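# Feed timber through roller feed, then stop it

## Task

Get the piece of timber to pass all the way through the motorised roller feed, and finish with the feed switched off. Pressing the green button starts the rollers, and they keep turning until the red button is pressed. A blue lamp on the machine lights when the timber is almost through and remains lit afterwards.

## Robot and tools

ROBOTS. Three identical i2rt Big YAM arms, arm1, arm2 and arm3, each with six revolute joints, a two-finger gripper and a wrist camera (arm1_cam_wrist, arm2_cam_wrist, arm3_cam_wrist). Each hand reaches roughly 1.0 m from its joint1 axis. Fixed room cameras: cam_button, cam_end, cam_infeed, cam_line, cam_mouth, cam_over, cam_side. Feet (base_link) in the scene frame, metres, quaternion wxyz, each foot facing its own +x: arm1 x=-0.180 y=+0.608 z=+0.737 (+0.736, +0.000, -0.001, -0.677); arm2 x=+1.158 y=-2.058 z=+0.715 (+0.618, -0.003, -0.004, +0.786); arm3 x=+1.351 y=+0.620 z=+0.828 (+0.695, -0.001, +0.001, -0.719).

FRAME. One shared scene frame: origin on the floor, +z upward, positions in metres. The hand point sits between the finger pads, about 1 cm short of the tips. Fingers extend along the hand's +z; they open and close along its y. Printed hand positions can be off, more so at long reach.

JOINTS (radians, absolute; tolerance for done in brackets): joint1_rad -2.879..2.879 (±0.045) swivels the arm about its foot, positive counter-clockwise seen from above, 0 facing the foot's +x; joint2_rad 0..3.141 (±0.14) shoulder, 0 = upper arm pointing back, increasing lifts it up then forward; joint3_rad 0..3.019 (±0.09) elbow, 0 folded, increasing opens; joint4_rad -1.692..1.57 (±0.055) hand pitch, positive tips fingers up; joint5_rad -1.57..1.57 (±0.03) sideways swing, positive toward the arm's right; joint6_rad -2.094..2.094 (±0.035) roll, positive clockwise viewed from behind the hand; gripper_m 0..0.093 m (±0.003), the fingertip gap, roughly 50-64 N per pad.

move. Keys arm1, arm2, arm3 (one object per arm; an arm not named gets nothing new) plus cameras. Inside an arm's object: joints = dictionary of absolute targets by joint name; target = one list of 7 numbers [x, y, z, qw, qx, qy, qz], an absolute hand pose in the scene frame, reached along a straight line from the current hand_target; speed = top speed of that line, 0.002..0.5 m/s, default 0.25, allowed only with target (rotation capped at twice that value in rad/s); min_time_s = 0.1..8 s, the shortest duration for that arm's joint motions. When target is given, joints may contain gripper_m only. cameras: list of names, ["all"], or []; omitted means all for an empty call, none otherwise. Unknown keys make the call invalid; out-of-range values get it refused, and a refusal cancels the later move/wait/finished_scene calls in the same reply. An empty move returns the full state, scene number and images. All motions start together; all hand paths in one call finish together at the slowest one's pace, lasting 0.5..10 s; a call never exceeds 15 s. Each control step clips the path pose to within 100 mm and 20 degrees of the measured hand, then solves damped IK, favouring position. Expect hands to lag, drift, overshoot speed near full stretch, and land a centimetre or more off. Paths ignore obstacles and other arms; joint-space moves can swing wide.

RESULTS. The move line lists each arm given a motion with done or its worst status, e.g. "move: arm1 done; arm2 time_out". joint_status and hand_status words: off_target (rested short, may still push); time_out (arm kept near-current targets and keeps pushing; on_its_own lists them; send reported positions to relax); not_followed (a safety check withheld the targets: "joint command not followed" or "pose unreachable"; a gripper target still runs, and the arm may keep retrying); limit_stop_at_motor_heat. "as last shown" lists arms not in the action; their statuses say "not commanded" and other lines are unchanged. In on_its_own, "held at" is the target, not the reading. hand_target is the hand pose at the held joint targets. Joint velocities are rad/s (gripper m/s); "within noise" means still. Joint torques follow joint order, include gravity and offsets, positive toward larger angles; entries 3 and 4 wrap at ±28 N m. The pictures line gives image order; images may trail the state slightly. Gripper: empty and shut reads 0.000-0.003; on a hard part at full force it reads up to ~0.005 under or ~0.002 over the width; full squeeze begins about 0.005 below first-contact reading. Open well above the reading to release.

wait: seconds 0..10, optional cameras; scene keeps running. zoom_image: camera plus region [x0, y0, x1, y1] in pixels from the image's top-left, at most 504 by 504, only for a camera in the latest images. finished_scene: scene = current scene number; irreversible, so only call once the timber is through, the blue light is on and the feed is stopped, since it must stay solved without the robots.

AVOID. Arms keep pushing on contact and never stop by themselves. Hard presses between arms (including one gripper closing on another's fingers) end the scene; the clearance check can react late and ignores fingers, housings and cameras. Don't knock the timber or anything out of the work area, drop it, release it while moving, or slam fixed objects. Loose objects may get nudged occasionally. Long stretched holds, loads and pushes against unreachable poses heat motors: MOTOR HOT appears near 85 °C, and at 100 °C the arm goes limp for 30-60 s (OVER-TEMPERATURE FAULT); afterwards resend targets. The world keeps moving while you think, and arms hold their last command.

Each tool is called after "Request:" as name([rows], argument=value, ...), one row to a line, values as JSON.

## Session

Request:
move()

Scene clock: 0.00 s.
Joint torques (N m): no reading
Heat: arm1: hottest joint3_rad 28 °C; arm2: hottest joint3_rad 30 °C; arm3: hottest joint2_rad 31 °C.
Joint velocities: within noise
arm1.joint_positions: joint1_rad=+0.246 joint2_rad=+0.634 joint3_rad=+1.582 joint4_rad=-1.141 joint5_rad=-0.015 joint6_rad=+0.782 gripper_m=+0.09396
arm1.joint_status: not commanded
arm1.hand: x=-0.1064 y=+0.3986 z=+1.4104 quat_wxyz=(-0.622, -0.651, -0.413, +0.139) (m; scene frame)
arm1.hand_target: x=-0.1080 y=+0.4032 z=+1.4215 quat_wxyz=(-0.631, -0.644, -0.409, +0.141) (m; scene frame)
arm1.hand_status: not commanded
arm2.joint_positions: joint1_rad=+0.707 joint2_rad=+0.618 joint3_rad=+1.402 joint4_rad=-1.519 joint5_rad=+0.241 joint6_rad=+0.547 gripper_m=+0.09396
arm2.joint_status: not commanded
arm2.hand: x=+1.0125 y=-1.9065 z=+1.2262 quat_wxyz=(-0.130, +0.730, -0.542, -0.396) (m; scene frame)
arm2.hand_target: x=+1.0139 y=-1.9077 z=+1.2350 quat_wxyz=(-0.129, +0.726, -0.540, -0.405) (m; scene frame)
arm2.hand_status: not commanded
arm3.joint_positions: joint1_rad=-0.358 joint2_rad=+0.643 joint3_rad=+1.436 joint4_rad=-1.354 joint5_rad=-0.137 joint6_rad=-0.652 gripper_m=+0.09396
arm3.joint_status: not commanded
arm3.hand: x=+1.2836 y=+0.3934 z=+1.3810 quat_wxyz=(-0.182, -0.506, -0.712, +0.451) (m; scene frame)
arm3.hand_target: x=+1.2846 y=+0.3957 z=+1.3909 quat_wxyz=(-0.185, -0.501, -0.708, +0.461) (m; scene frame)
arm3.hand_status: not commanded
pictures: arm1_cam_wrist, arm2_cam_wrist, arm3_cam_wrist, cam_button, cam_end, cam_infeed, cam_line, cam_mouth, cam_over, cam_side
Images, in order (width x height): arm1_cam_wrist 672x504, arm2_cam_wrist 672x504, arm3_cam_wrist 672x504, cam_button 896x504, cam_end 896x504, cam_infeed 896x504, cam_line 896x504, cam_mouth 896x504, cam_over 896x504, cam_side 896x504.

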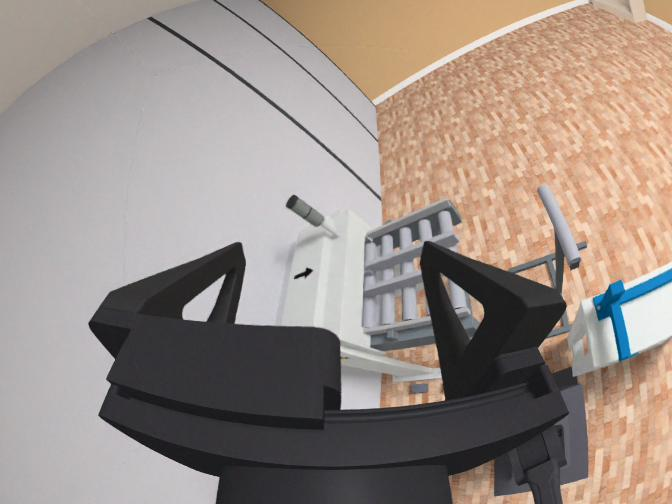

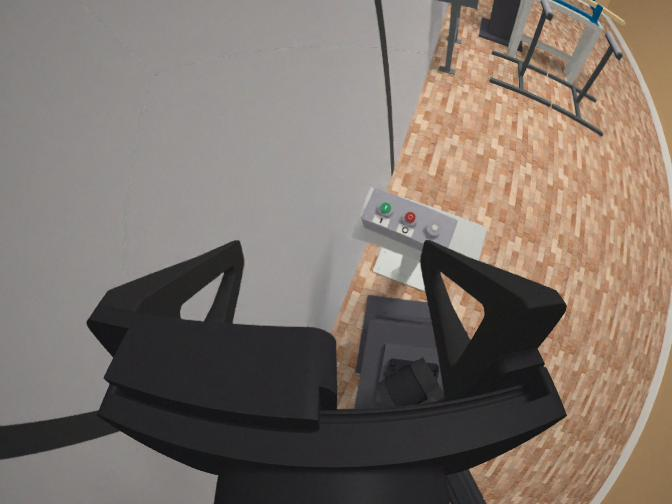

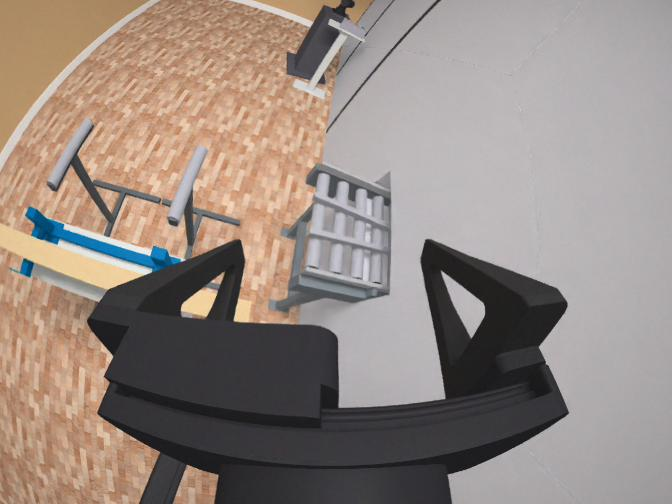

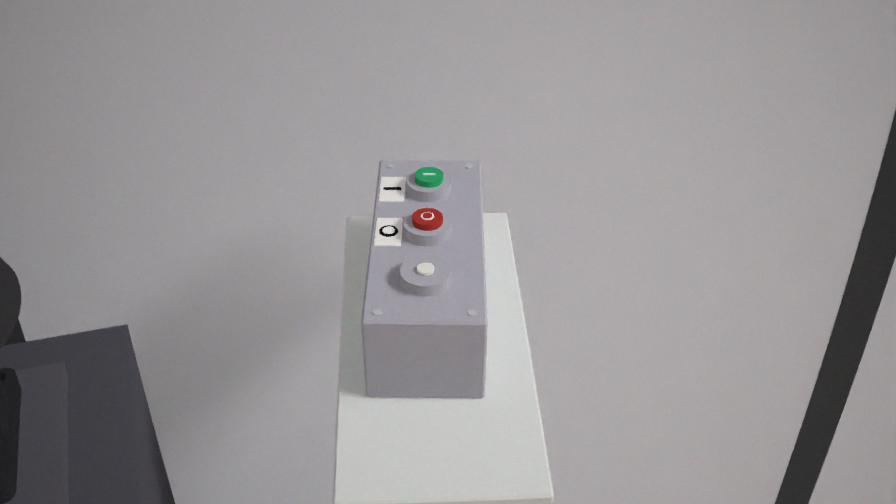

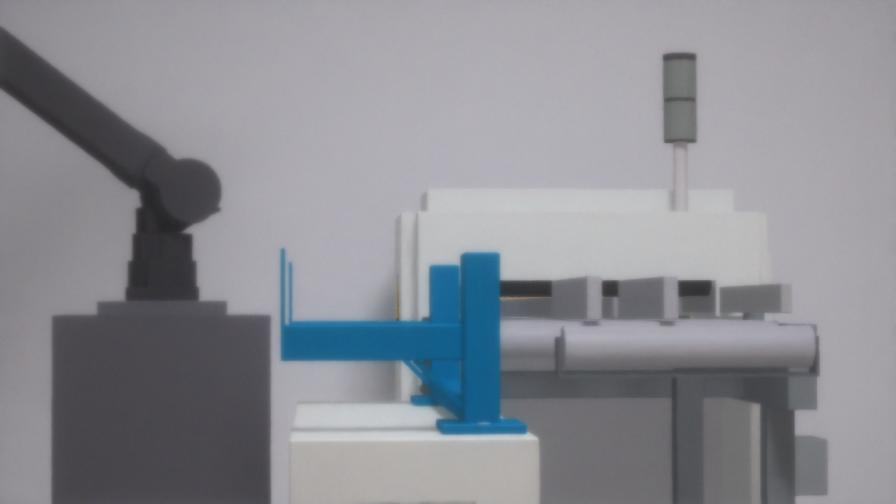

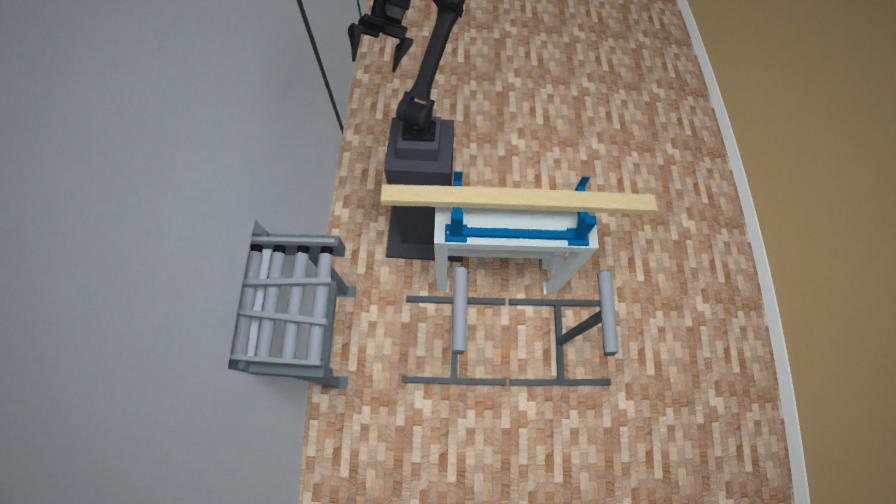

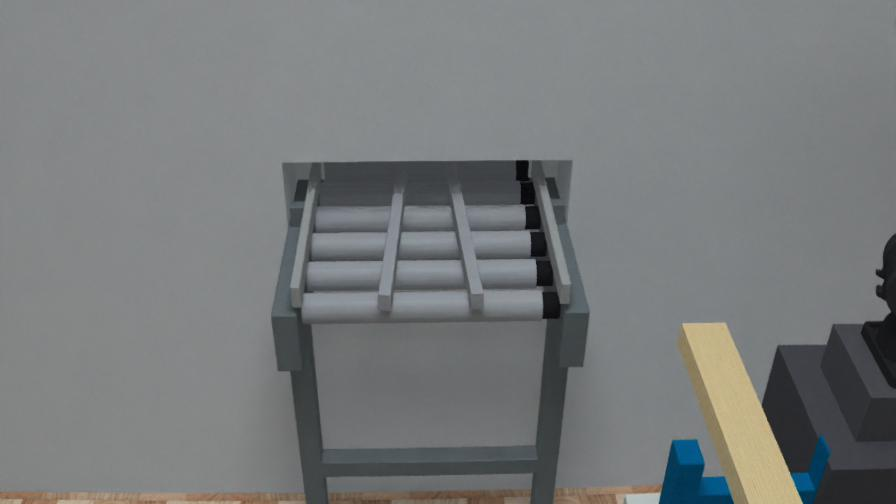

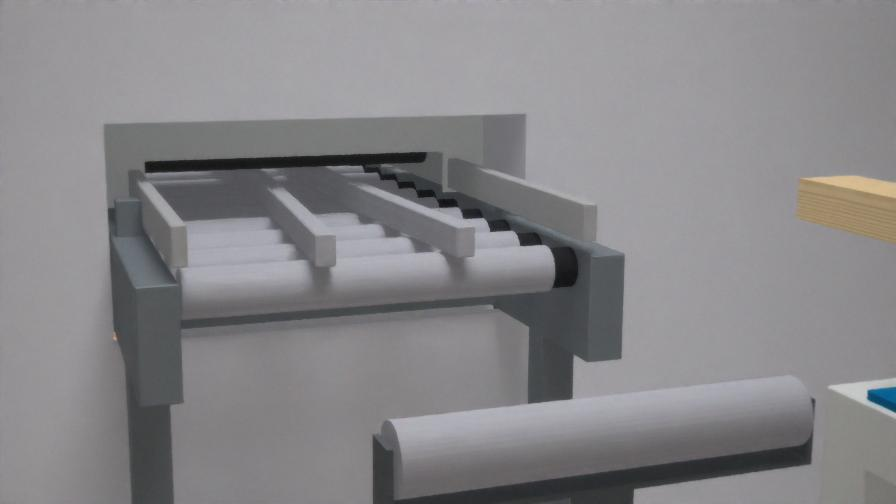

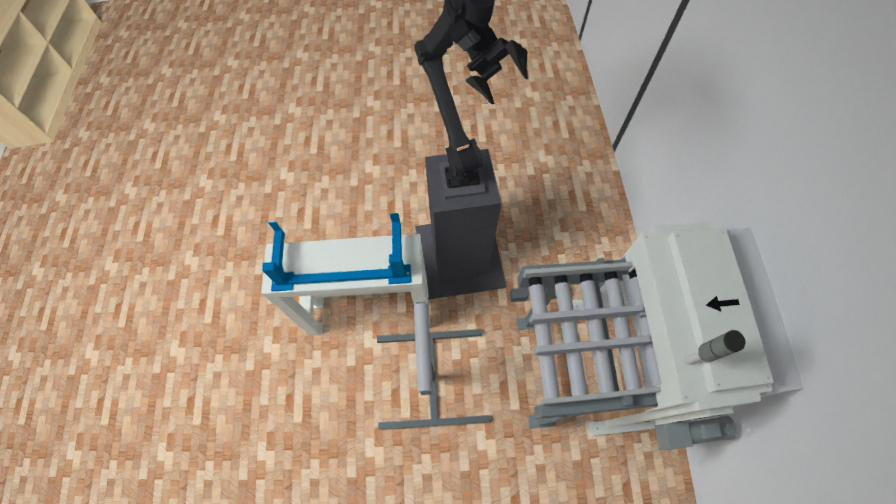

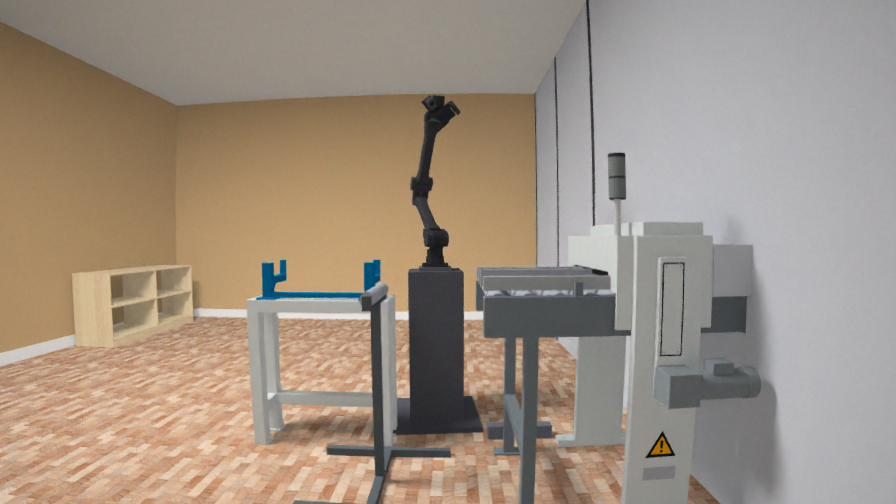

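Request:
move(arm3={"target": [1.69, 0.35, 0.96, 0, 0, 1, 0], "speed": 0.3}, arm2={"target": [0.958, -1.72, 0.92, 0, 0.707, -0.707, 0], "speed": 0.3, "joints": {"gripper_m": 0.0}}, arm1={"target": [-0.08, -0.02, 0.9, 0, 0, 1, -0.015], "speed": 0.3}, cameras=["arm1_cam_wrist", "arm2_cam_wrist", "arm3_cam_wrist", "cam_infeed", "cam_button"])

Scene clock: 17.17 s.
Joint torques (N m): arm1=[-0.38 -19.14 12.97 0.2 0.07 -0.18] | arm2=[-1.38 -9.52 11.84 1.05 -0.17 0.09] | arm3=[1.32 -9.23 10.76 0.9 -0.14 -0.14]
Heat: arm1: hottest joint3_rad 30 °C; arm2: hottest joint3_rad 32 °C; arm3: hottest joint2_rad 31 °C.
move: arm1 off_target; arm2 off_target; arm3 off_target
Joint velocities: within noise
arm1.joint_positions: joint1_rad=+0.073 joint2_rad=+2.006 joint3_rad=+1.879 joint4_rad=-1.447 joint5_rad=+0.003 joint6_rad=-1.397 gripper_m=+0.09397
arm1.joint_status: not commanded
arm1.hand: x=-0.0840 y=-0.0059 z=+0.8881 quat_wxyz=(+0.001, -0.009, -1.000, +0.000) (m; scene frame)
arm1.hand_target: x=-0.0802 y=-0.0192 z=+0.9001 quat_wxyz=(+0.000, +0.000, -1.000, +0.016) (m; scene frame)
arm1.hand_status: off_target (0.019 m and 2.0 deg from the pose sent, 0.661 m and 131.0 deg at the start)
arm2.joint_positions: joint1_rad=+0.297 joint2_rad=+1.365 joint3_rad=+1.170 joint4_rad=-1.418 joint5_rad=-0.006 joint6_rad=+0.514 gripper_m=+0.00019
arm2.joint_status: all done
arm2.hand: x=+0.9641 y=-1.7362 z=+0.9076 quat_wxyz=(+0.004, +0.714, -0.700, +0.022) (m; scene frame)
arm2.hand_target: x=+0.9585 y=-1.7206 z=+0.9201 quat_wxyz=(+0.000, +0.707, -0.707, +0.000) (m; scene frame)
arm2.hand_status: off_target (0.021 m and 2.8 deg from the pose sent, 0.363 m and 51.9 deg at the start)
arm3.joint_positions: joint1_rad=+0.925 joint2_rad=+1.513 joint3_rad=+1.129 joint4_rad=-1.224 joint5_rad=+0.000 joint6_rad=-0.660 gripper_m=+0.09396
arm3.joint_status: not commanded
arm3.hand: x=+1.6717 y=+0.3600 z=+0.9486 quat_wxyz=(+0.016, -0.011, -1.000, -0.011) (m; scene frame)
arm3.hand_target: x=+1.6895 y=+0.3506 z=+0.9603 quat_wxyz=(+0.000, +0.000, -1.000, +0.000) (m; scene frame)
arm3.hand_status: off_target (0.024 m and 2.5 deg from the pose sent, 0.587 m and 89.2 deg at the start)
pictures: arm1_cam_wrist, arm2_cam_wrist, arm3_cam_wrist, cam_button, cam_infeed
Images, in order (width x height): arm1_cam_wrist 672x504, arm2_cam_wrist 672x504, arm3_cam_wrist 672x504, cam_button 896x504, cam_infeed 896x504.

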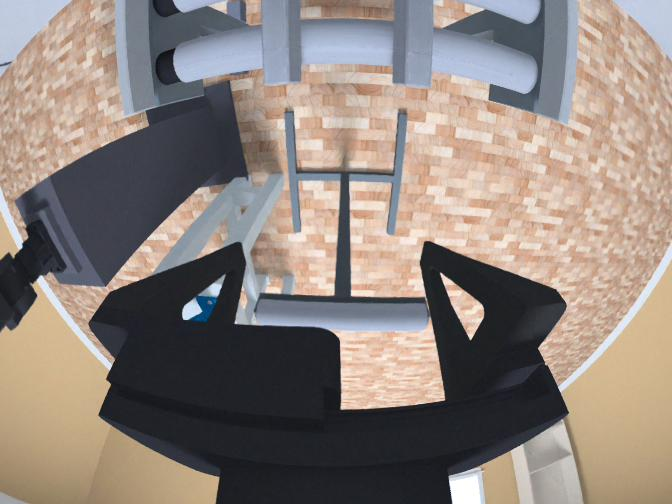

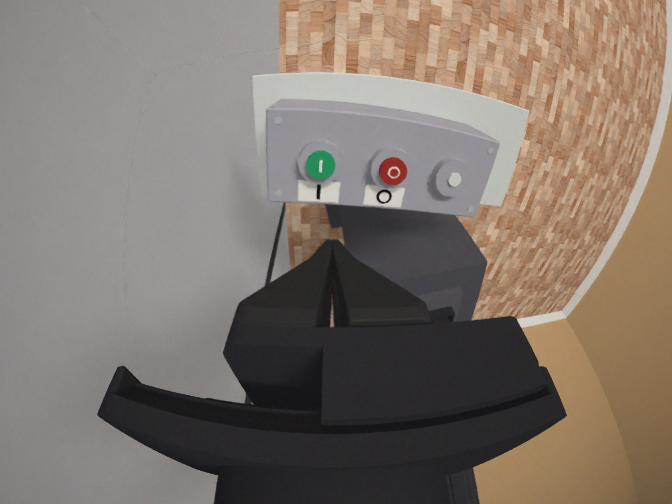

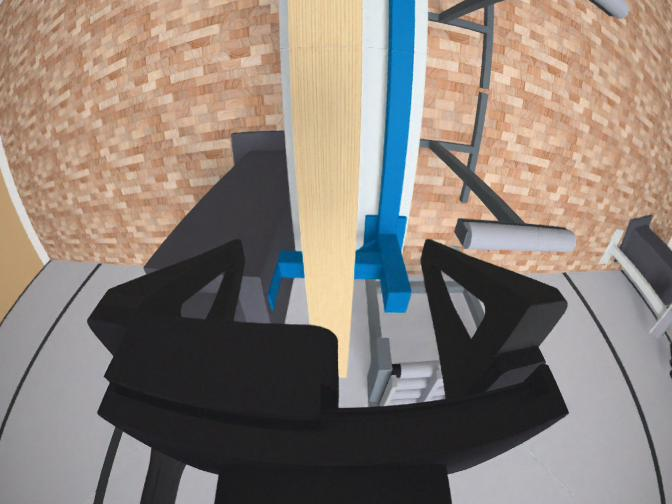

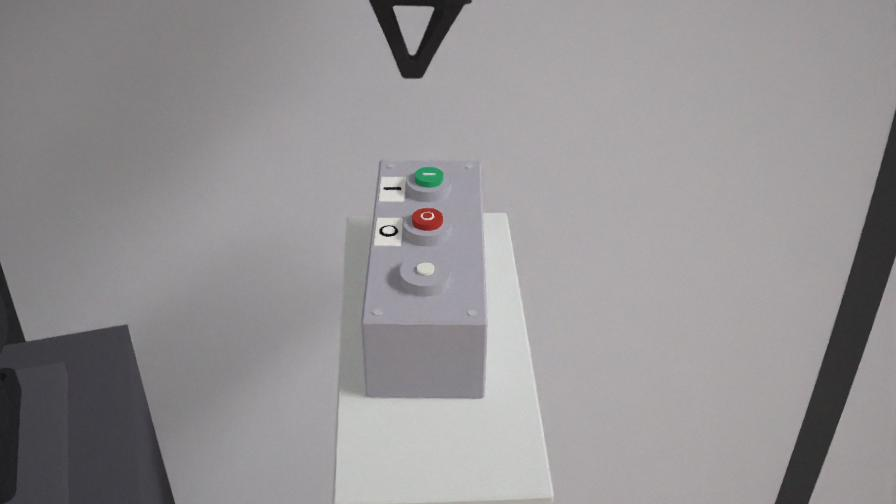

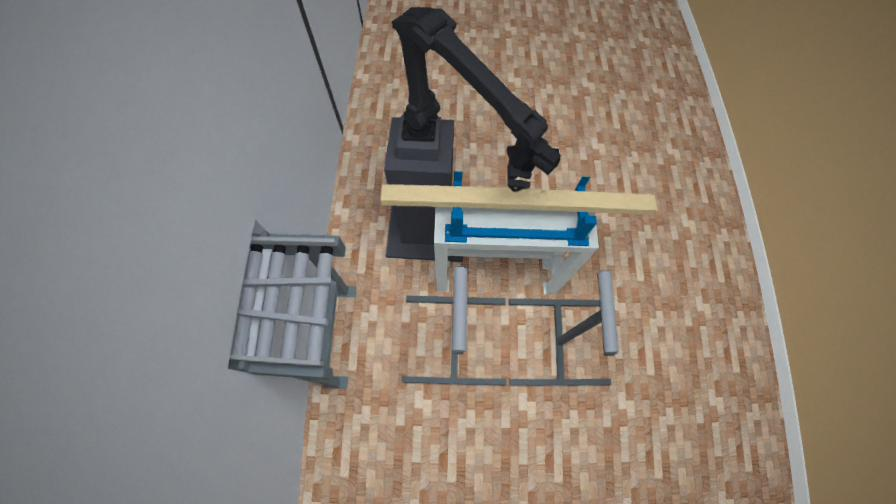

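Request:
zoom_image(camera="arm3_cam_wrist", region=[240, 0, 420, 400])

Scaled by 1.260 from the camera's 672x504 image, which has a finer 960x720 frame.

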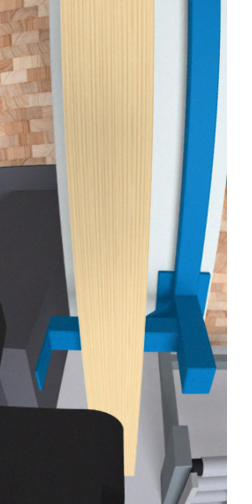

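Request:
move(arm3={"target": [1.72, 0.368, 0.86, 0, 0, 1, 0], "speed": 0.2}, arm2={"target": [0.955, -1.72, 0.845, 0, 0.707, -0.707, 0], "speed": 0.2}, cameras=["arm2_cam_wrist", "arm3_cam_wrist", "cam_button"])

Request:
zoom_image(camera="arm3_cam_wrist", region=[220, 100, 450, 340])

Scene clock: 37.30 s.
Joint torques (N m): arm1=[-0.38 -19.14 13.04 0.2 0.07 -0.18] | arm2=[-0.67 -9.52 8.17 1.21 -0.17 0.1] | arm3=[0.44 -10.46 6.5 1.13 -0.11 0.09]
Heat: arm1: hottest joint3_rad 33 °C; arm2: hottest joint3_rad 36 °C; arm3: hottest joint2_rad 31 °C.
move: arm2 done; arm3 done
Joint velocities: within noise
arm1: as last shown
arm1.hand: x=-0.0840 y=-0.0058 z=+0.8881 quat_wxyz=(+0.001, -0.008, -1.000, +0.000) (m; scene frame)
arm1.hand_target: x=-0.0802 y=-0.0192 z=+0.9001 quat_wxyz=(+0.000, +0.000, -1.000, +0.015) (m; scene frame)
arm2.joint_positions: joint1_rad=+0.297 joint2_rad=+1.421 joint3_rad=+1.066 joint4_rad=-1.217 joint5_rad=-0.007 joint6_rad=+0.522 gripper_m=+0.00019
arm2.joint_status: not commanded
arm2.hand: x=+0.9570 y=-1.7232 z=+0.8482 quat_wxyz=(-0.001, +0.711, -0.703, +0.003) (m; scene frame)
arm2.hand_target: x=+0.9550 y=-1.7201 z=+0.8449 quat_wxyz=(+0.000, +0.707, -0.707, +0.000) (m; scene frame)
arm2.hand_status: done (0.005 m and 0.8 deg from the pose sent, 0.065 m and 2.8 deg at the start)
arm3.joint_positions: joint1_rad=+1.000 joint2_rad=+1.674 joint3_rad=+1.079 joint4_rad=-0.972 joint5_rad=+0.000 joint6_rad=-0.613 gripper_m=+0.09396
arm3.joint_status: not commanded
arm3.hand: x=+1.7172 y=+0.3660 z=+0.8650 quat_wxyz=(+0.000, +0.004, -1.000, +0.001) (m; scene frame)
arm3.hand_target: x=+1.7200 y=+0.3681 z=+0.8601 quat_wxyz=(+0.000, +0.000, -1.000, +0.000) (m; scene frame)
arm3.hand_status: done (0.006 m and 0.4 deg from the pose sent, 0.101 m and 2.5 deg at the start)
pictures: arm2_cam_wrist, arm3_cam_wrist, cam_button
Images, in order (width x height): arm2_cam_wrist 672x504, arm3_cam_wrist 672x504, cam_button 896x504.

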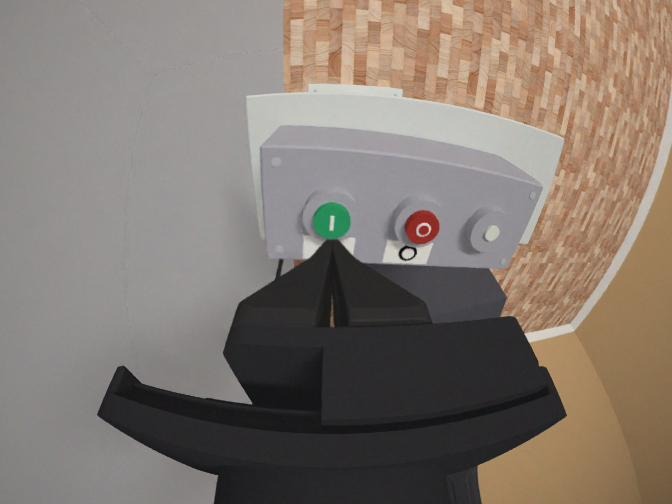

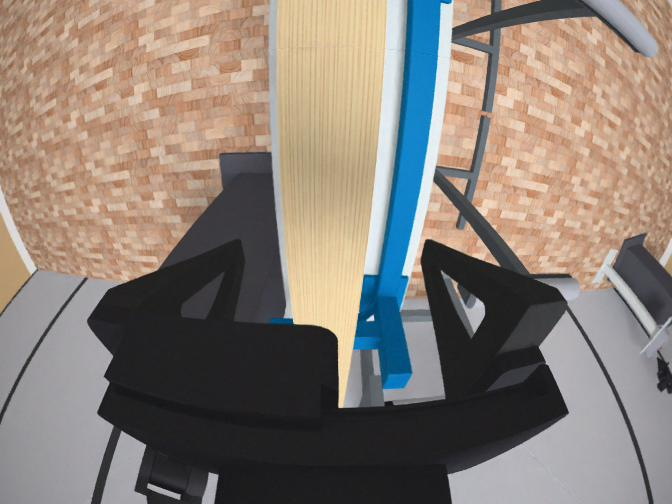

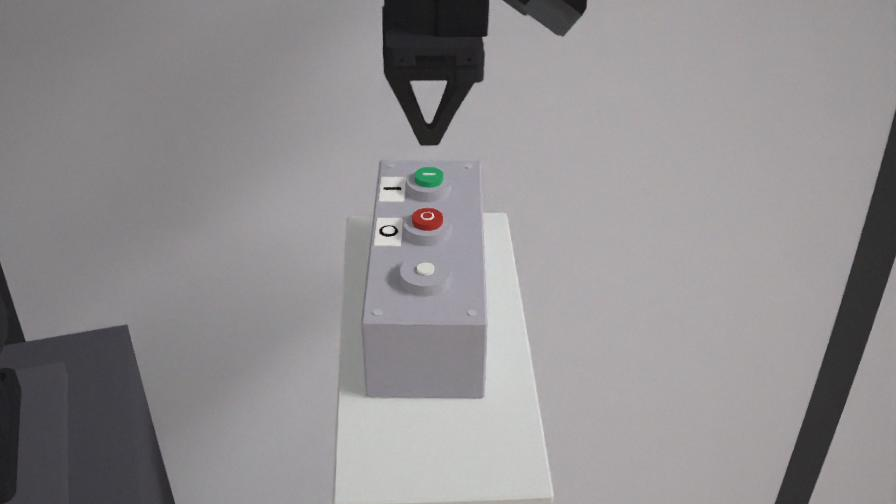

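Scaled by 2.100 from the camera's 672x504 image, which has a finer 960x720 frame.

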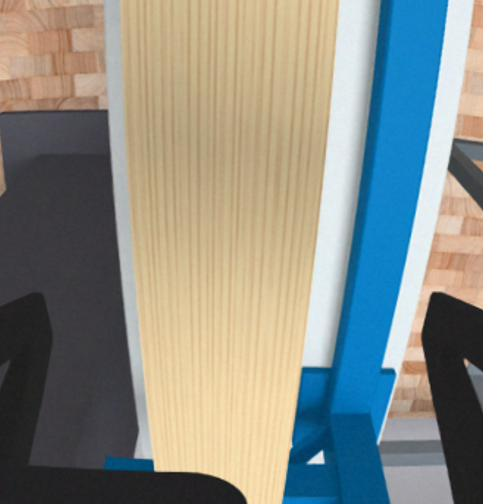

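Request:
move(arm3={"target": [1.72, 0.374, 0.752, 0, 0, 1, 0], "speed": 0.15}, cameras=["arm3_cam_wrist"])

Scene clock: 41.47 s.
Joint torques (N m): arm1=[-0.38 -19.14 13.03 0.18 0.07 -0.18] | arm2=[-0.5 -9.7 8.35 1.25 -0.17 0.09] | arm3=[1.08 -10.93 5 1.32 -0.08 0.15]
Heat: arm1: hottest joint3_rad 34 °C; arm2: hottest joint3_rad 36 °C; arm3: hottest joint2_rad 31 °C.
move: arm3 done
Joint velocities: within noise
arm1, arm2: as last shown
arm3.joint_positions: joint1_rad=+1.008 joint2_rad=+1.867 joint3_rad=+0.996 joint4_rad=-0.689 joint5_rad=+0.000 joint6_rad=-0.601 gripper_m=+0.09396
arm3.joint_status: not commanded
arm3.hand: x=+1.7189 y=+0.3689 z=+0.7593 quat_wxyz=(-0.003, +0.002, -1.000, +0.003) (m; scene frame)
arm3.hand_target: x=+1.7199 y=+0.3740 z=+0.7522 quat_wxyz=(+0.000, +0.000, -1.000, +0.000) (m; scene frame)
arm3.hand_status: done (0.009 m and 0.5 deg from the pose sent, 0.113 m and 0.4 deg at the start)
pictures: arm3_cam_wrist
Images, in order (width x height): arm3_cam_wrist 672x504.

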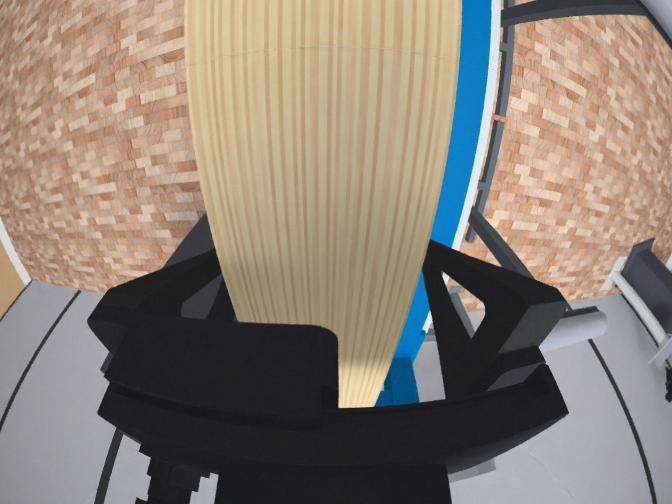

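Request:
move(arm3={"joints": {"gripper_m": 0.048}})

Request:
move(arm3={"target": [1.725, 0.348, 0.985, 0.0405, 0, 0.9988, -0.0276], "speed": 0.15}, cameras=["arm3_cam_wrist", "cam_infeed", "cam_line"])

Scene clock: 46.43 s.
Joint torques (N m): arm1=[-0.32 -19.14 13.03 0.2 0.08 -0.18] | arm2=[-0.5 -9.7 8.32 1.25 -0.17 0.09] | arm3=[-0.32 -11.87 5.04 1.16 0.14 0.05]
Heat: arm1: hottest joint3_rad 34 °C; arm2: hottest joint3_rad 35 °C; arm3: hottest joint2_rad 31 °C.
move: arm3 off_target
Joint velocities: within noise
arm1, arm2: as last shown
arm3.joint_positions: joint1_rad=+1.010 joint2_rad=+1.867 joint3_rad=+0.993 joint4_rad=-0.690 joint5_rad=-0.007 joint6_rad=-0.594 gripper_m=+0.06173
arm3.joint_status: gripper_m off_target (ended at +0.06176, target +0.04800)
arm3.hand: x=+1.7188 y=+0.3714 z=+0.7586 quat_wxyz=(-0.004, -0.001, -1.000, -0.001) (m; scene frame)
arm3.hand_target: x=+1.7199 y=+0.3740 z=+0.7522 quat_wxyz=(+0.000, +0.000, -1.000, +0.000) (m; scene frame)
arm3.hand_status: not commanded
pictures: none

Scene clock: 49.10 s.
Joint torques (N m): arm1=[-0.38 -19.19 13.03 0.18 0.07 -0.18] | arm2=[-0.5 -9.76 8.32 1.25 -0.17 0.09] | arm3=[-0.91 -15.33 14.28 0.54 -0.13 -0.17]
Heat: arm1: hottest joint3_rad 35 °C; arm2: hottest joint3_rad 35 °C; arm3: hottest joint2_rad 31 °C.
move: arm3 off_target
Joint velocities: within noise
arm1, arm2: as last shown
arm3.joint_positions: joint1_rad=+0.986 joint2_rad=+1.563 joint3_rad=+1.113 joint4_rad=-1.175 joint5_rad=-0.001 joint6_rad=-0.616 gripper_m=+0.06173
arm3.joint_status: not commanded
arm3.hand: x=+1.6907 y=+0.3776 z=+0.9229 quat_wxyz=(+0.023, -0.002, -1.000, -0.016) (m; scene frame)
arm3.hand_target: x=+1.7198 y=+0.3517 z=+0.9856 quat_wxyz=(-0.040, +0.000, -0.999, +0.029) (m; scene frame)
arm3.hand_status: off_target (0.077 m and 8.8 deg from the pose sent, 0.228 m and 5.4 deg at the start; pose on its path clipped on 19 of 80 steps)
pictures: arm3_cam_wrist, cam_infeed, cam_line
Images, in order (width x height): arm3_cam_wrist 672x504, cam_infeed 896x504, cam_line 896x504.

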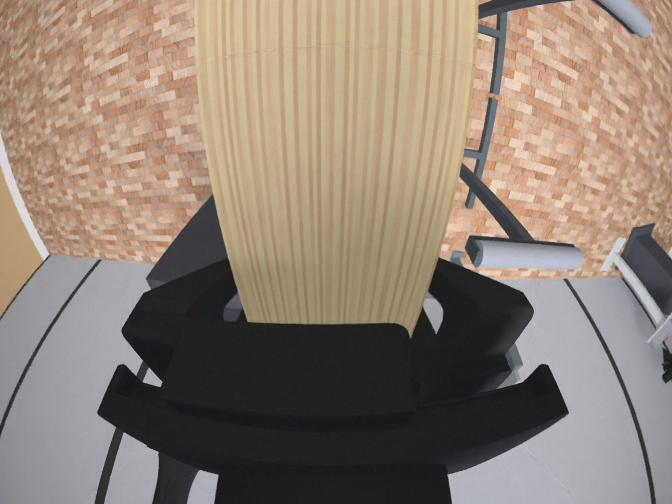

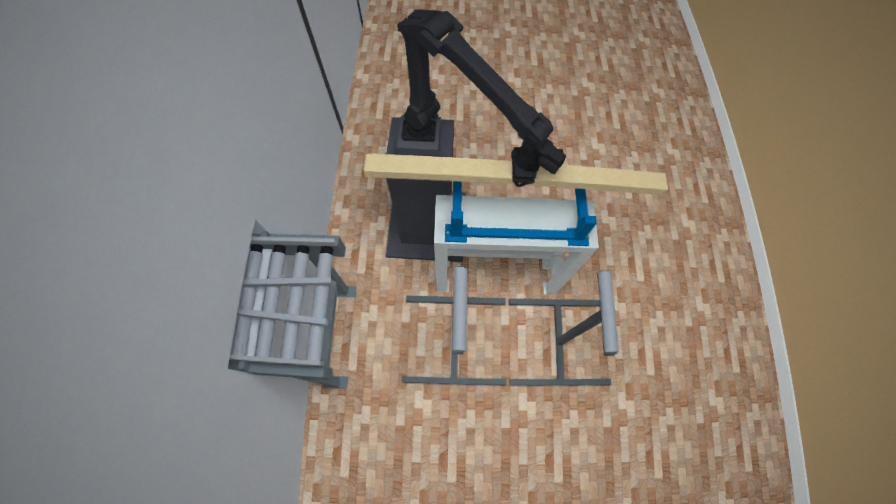

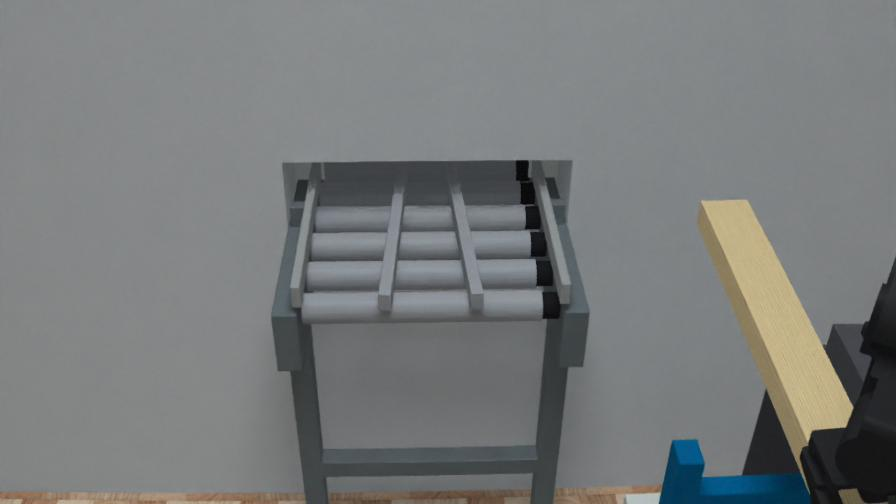

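Request:
move(arm3={"target": [1.37, -0.03, 0.91, 0.0015, 0, 0.99875, -0.05], "speed": 0.18}, cameras=["cam_infeed", "cam_line", "cam_mouth"])

Scene clock: 56.43 s.
Joint torques (N m): arm1=[-0.38 -19.14 13.04 0.17 0.07 -0.18] | arm2=[-0.56 -9.88 8.32 1.25 -0.17 0.09] | arm3=[0.73 -21.6 14.74 0.09 -0.2 -0.13]
Heat: arm1: hottest joint3_rad 35 °C; arm2: hottest joint3_rad 35 °C; arm3: hottest joint3_rad 33 °C.
move: arm3 off_target
Joint velocities: within noise
arm1, arm2: as last shown
arm3.joint_positions: joint1_rad=+0.062 joint2_rad=+2.091 joint3_rad=+1.638 joint4_rad=-1.169 joint5_rad=+0.001 joint6_rad=-1.529 gripper_m=+0.06173
arm3.joint_status: not commanded
arm3.hand: x=+1.3663 y=+0.0208 z=+0.8381 quat_wxyz=(+0.003, -0.008, -1.000, -0.025) (m; scene frame)
arm3.hand_target: x=+1.3699 y=-0.0222 z=+0.9118 quat_wxyz=(-0.001, +0.000, -0.999, +0.051) (m; scene frame)
arm3.hand_status: off_target (0.088 m and 8.7 deg from the pose sent, 0.519 m and 8.0 deg at the start)
pictures: cam_infeed, cam_line, cam_mouth
Images, in order (width x height): cam_infeed 896x504, cam_line 896x504, cam_mouth 896x504.

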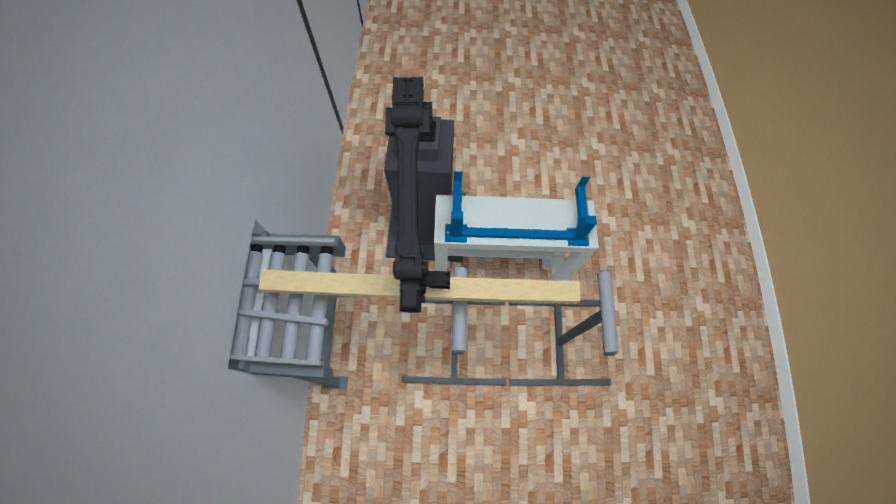

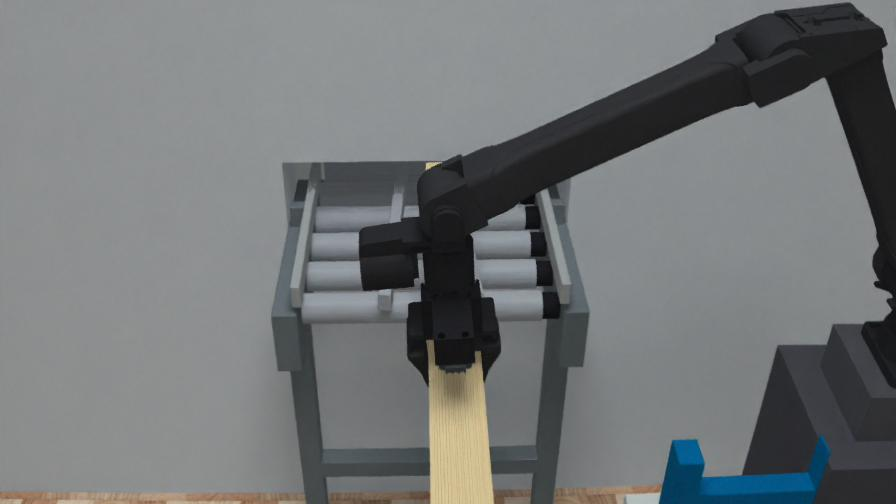

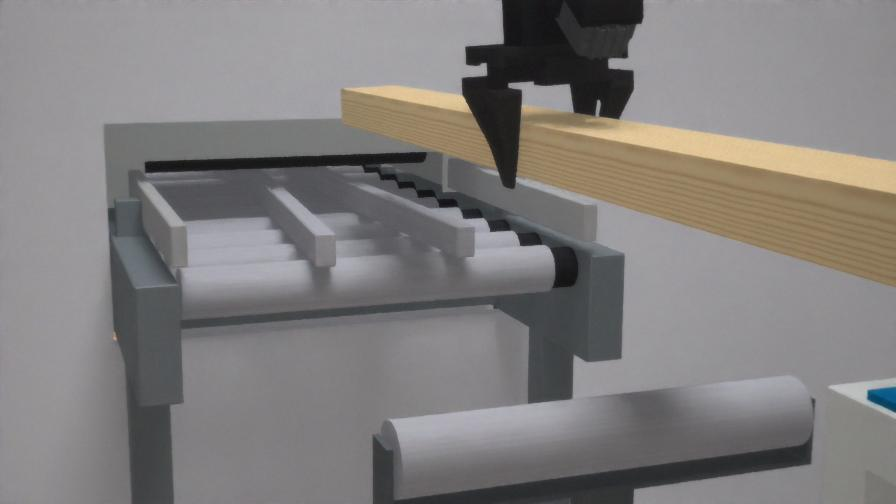

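Request:
move(arm3={"target": [1.365, -0.037, 0.79, 0.0015, 0, 0.9985, -0.055], "speed": 0.15}, cameras=["cam_line", "cam_mouth"])

Scene clock: 60.93 s.
Joint torques (N m): arm1=[-0.38 -19.19 13.03 0.18 0.07 -0.18] | arm2=[-0.44 -9.82 8.34 1.24 -0.16 0.09] | arm3=[-1.14 -24.06 8.18 0.91 -0.2 -0.15]
Heat: arm1: hottest joint3_rad 36 °C; arm2: hottest joint3_rad 34 °C; arm3: hottest joint3_rad 34 °C.
move: arm3 off_target
Joint velocities: within noise
arm1, arm2: as last shown
arm3.joint_positions: joint1_rad=+0.062 joint2_rad=+2.262 joint3_rad=+1.638 joint4_rad=-0.946 joint5_rad=+0.001 joint6_rad=-1.536 gripper_m=+0.06173
arm3.joint_status: not commanded
arm3.hand: x=+1.3667 y=-0.0050 z=+0.7352 quat_wxyz=(+0.002, -0.004, -1.000, +0.000) (m; scene frame)
arm3.hand_target: x=+1.3650 y=-0.0345 z=+0.7899 quat_wxyz=(-0.001, +0.000, -0.998, +0.055) (m; scene frame)
arm3.hand_status: off_target (0.063 m and 6.3 deg from the pose sent, 0.075 m and 9.3 deg at the start)
pictures: cam_line, cam_mouth
Images, in order (width x height): cam_line 896x504, cam_mouth 896x504.

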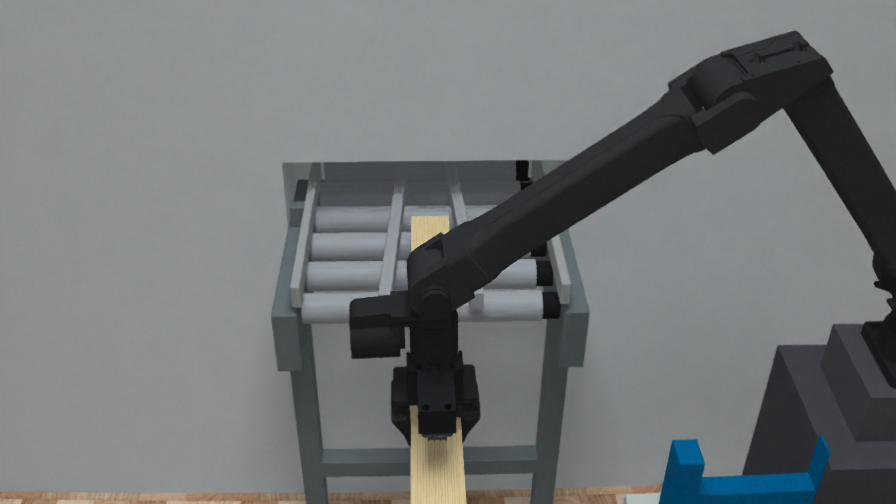

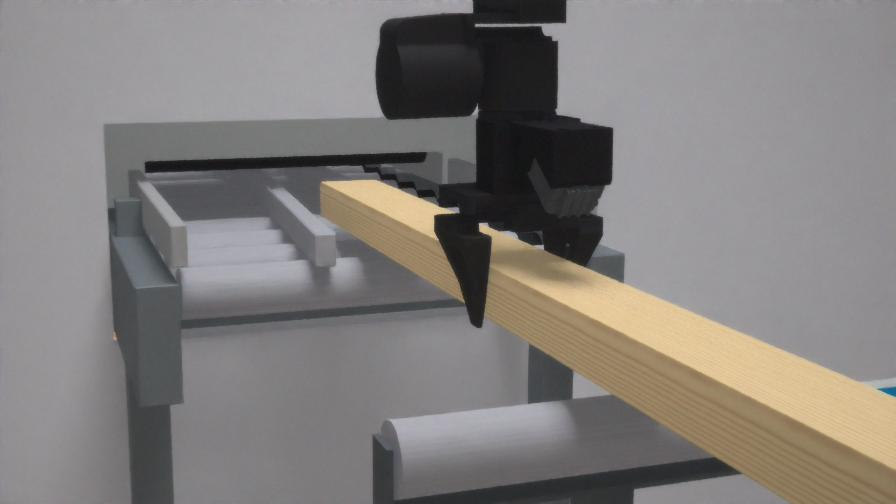

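Request:
move(arm3={"target": [1.365, -0.03, 0.725, 0.0015, 0, 0.9988, -0.048], "speed": 0.07}, arm2={"target": [0.955, -1.72, 0.83, 0, 0.707, -0.707, 0], "speed": 0.1}, cameras=["cam_line", "cam_mouth", "cam_button"])

Scene clock: 64.83 s.
Joint torques (N m): arm1=[-0.38 -19.14 13.04 0.18 0.08 -0.18] | arm2=[-0.44 -9.11 7.98 1.21 -0.15 0.09] | arm3=[-0.44 -20.42 7.54 2.25 -0.28 -0.14]
Heat: arm1: hottest joint3_rad 36 °C; arm2: hottest joint3_rad 34 °C; arm3: hottest joint2_rad 34 °C.
move: arm2 done; arm3 off_target
Joint velocities: within noise
arm1: as last shown
arm2.joint_positions: joint1_rad=+0.297 joint2_rad=+1.430 joint3_rad=+1.044 joint4_rad=-1.176 joint5_rad=-0.007 joint6_rad=+0.523 gripper_m=+0.00019
arm2.joint_status: not commanded
arm2.hand: x=+0.9562 y=-1.7217 z=+0.8373 quat_wxyz=(-0.003, +0.711, -0.703, -0.003) (m; scene frame)
arm2.hand_target: x=+0.9551 y=-1.7201 z=+0.8302 quat_wxyz=(+0.000, +0.707, -0.707, +0.000) (m; scene frame)
arm2.hand_status: done (0.008 m and 0.8 deg from the pose sent, 0.019 m and 0.8 deg at the start)
arm3.joint_positions: joint1_rad=+0.062 joint2_rad=+2.296 joint3_rad=+1.619 joint4_rad=-0.875 joint5_rad=+0.003 joint6_rad=-1.536 gripper_m=+0.06173
arm3.joint_status: not commanded
arm3.hand: x=+1.3663 y=-0.0054 z=+0.7090 quat_wxyz=(+0.002, -0.004, -1.000, +0.009) (m; scene frame)
arm3.hand_target: x=+1.3650 y=-0.0291 z=+0.7259 quat_wxyz=(-0.001, +0.000, -0.999, +0.048) (m; scene frame)
arm3.hand_status: off_target (0.029 m and 4.5 deg from the pose sent, 0.027 m and 5.5 deg at the start)
pictures: cam_button, cam_line, cam_mouth
Images, in order (width x height): cam_button 896x504, cam_line 896x504, cam_mouth 896x504.

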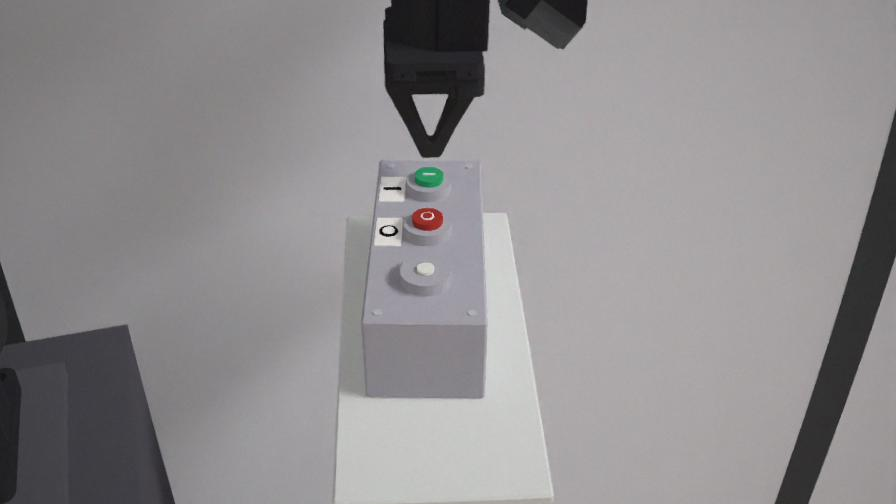

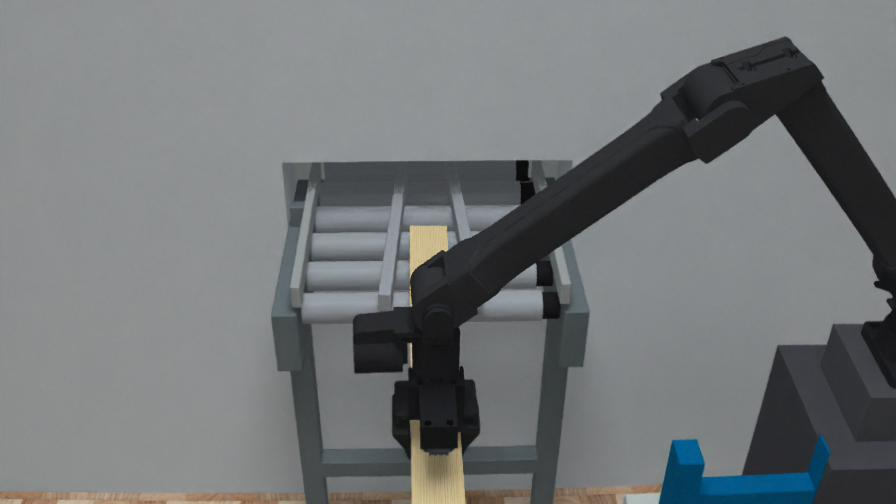

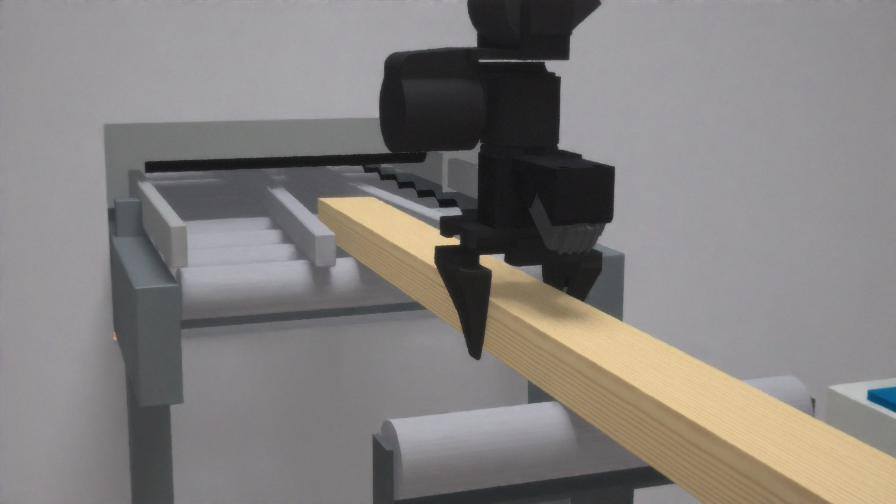

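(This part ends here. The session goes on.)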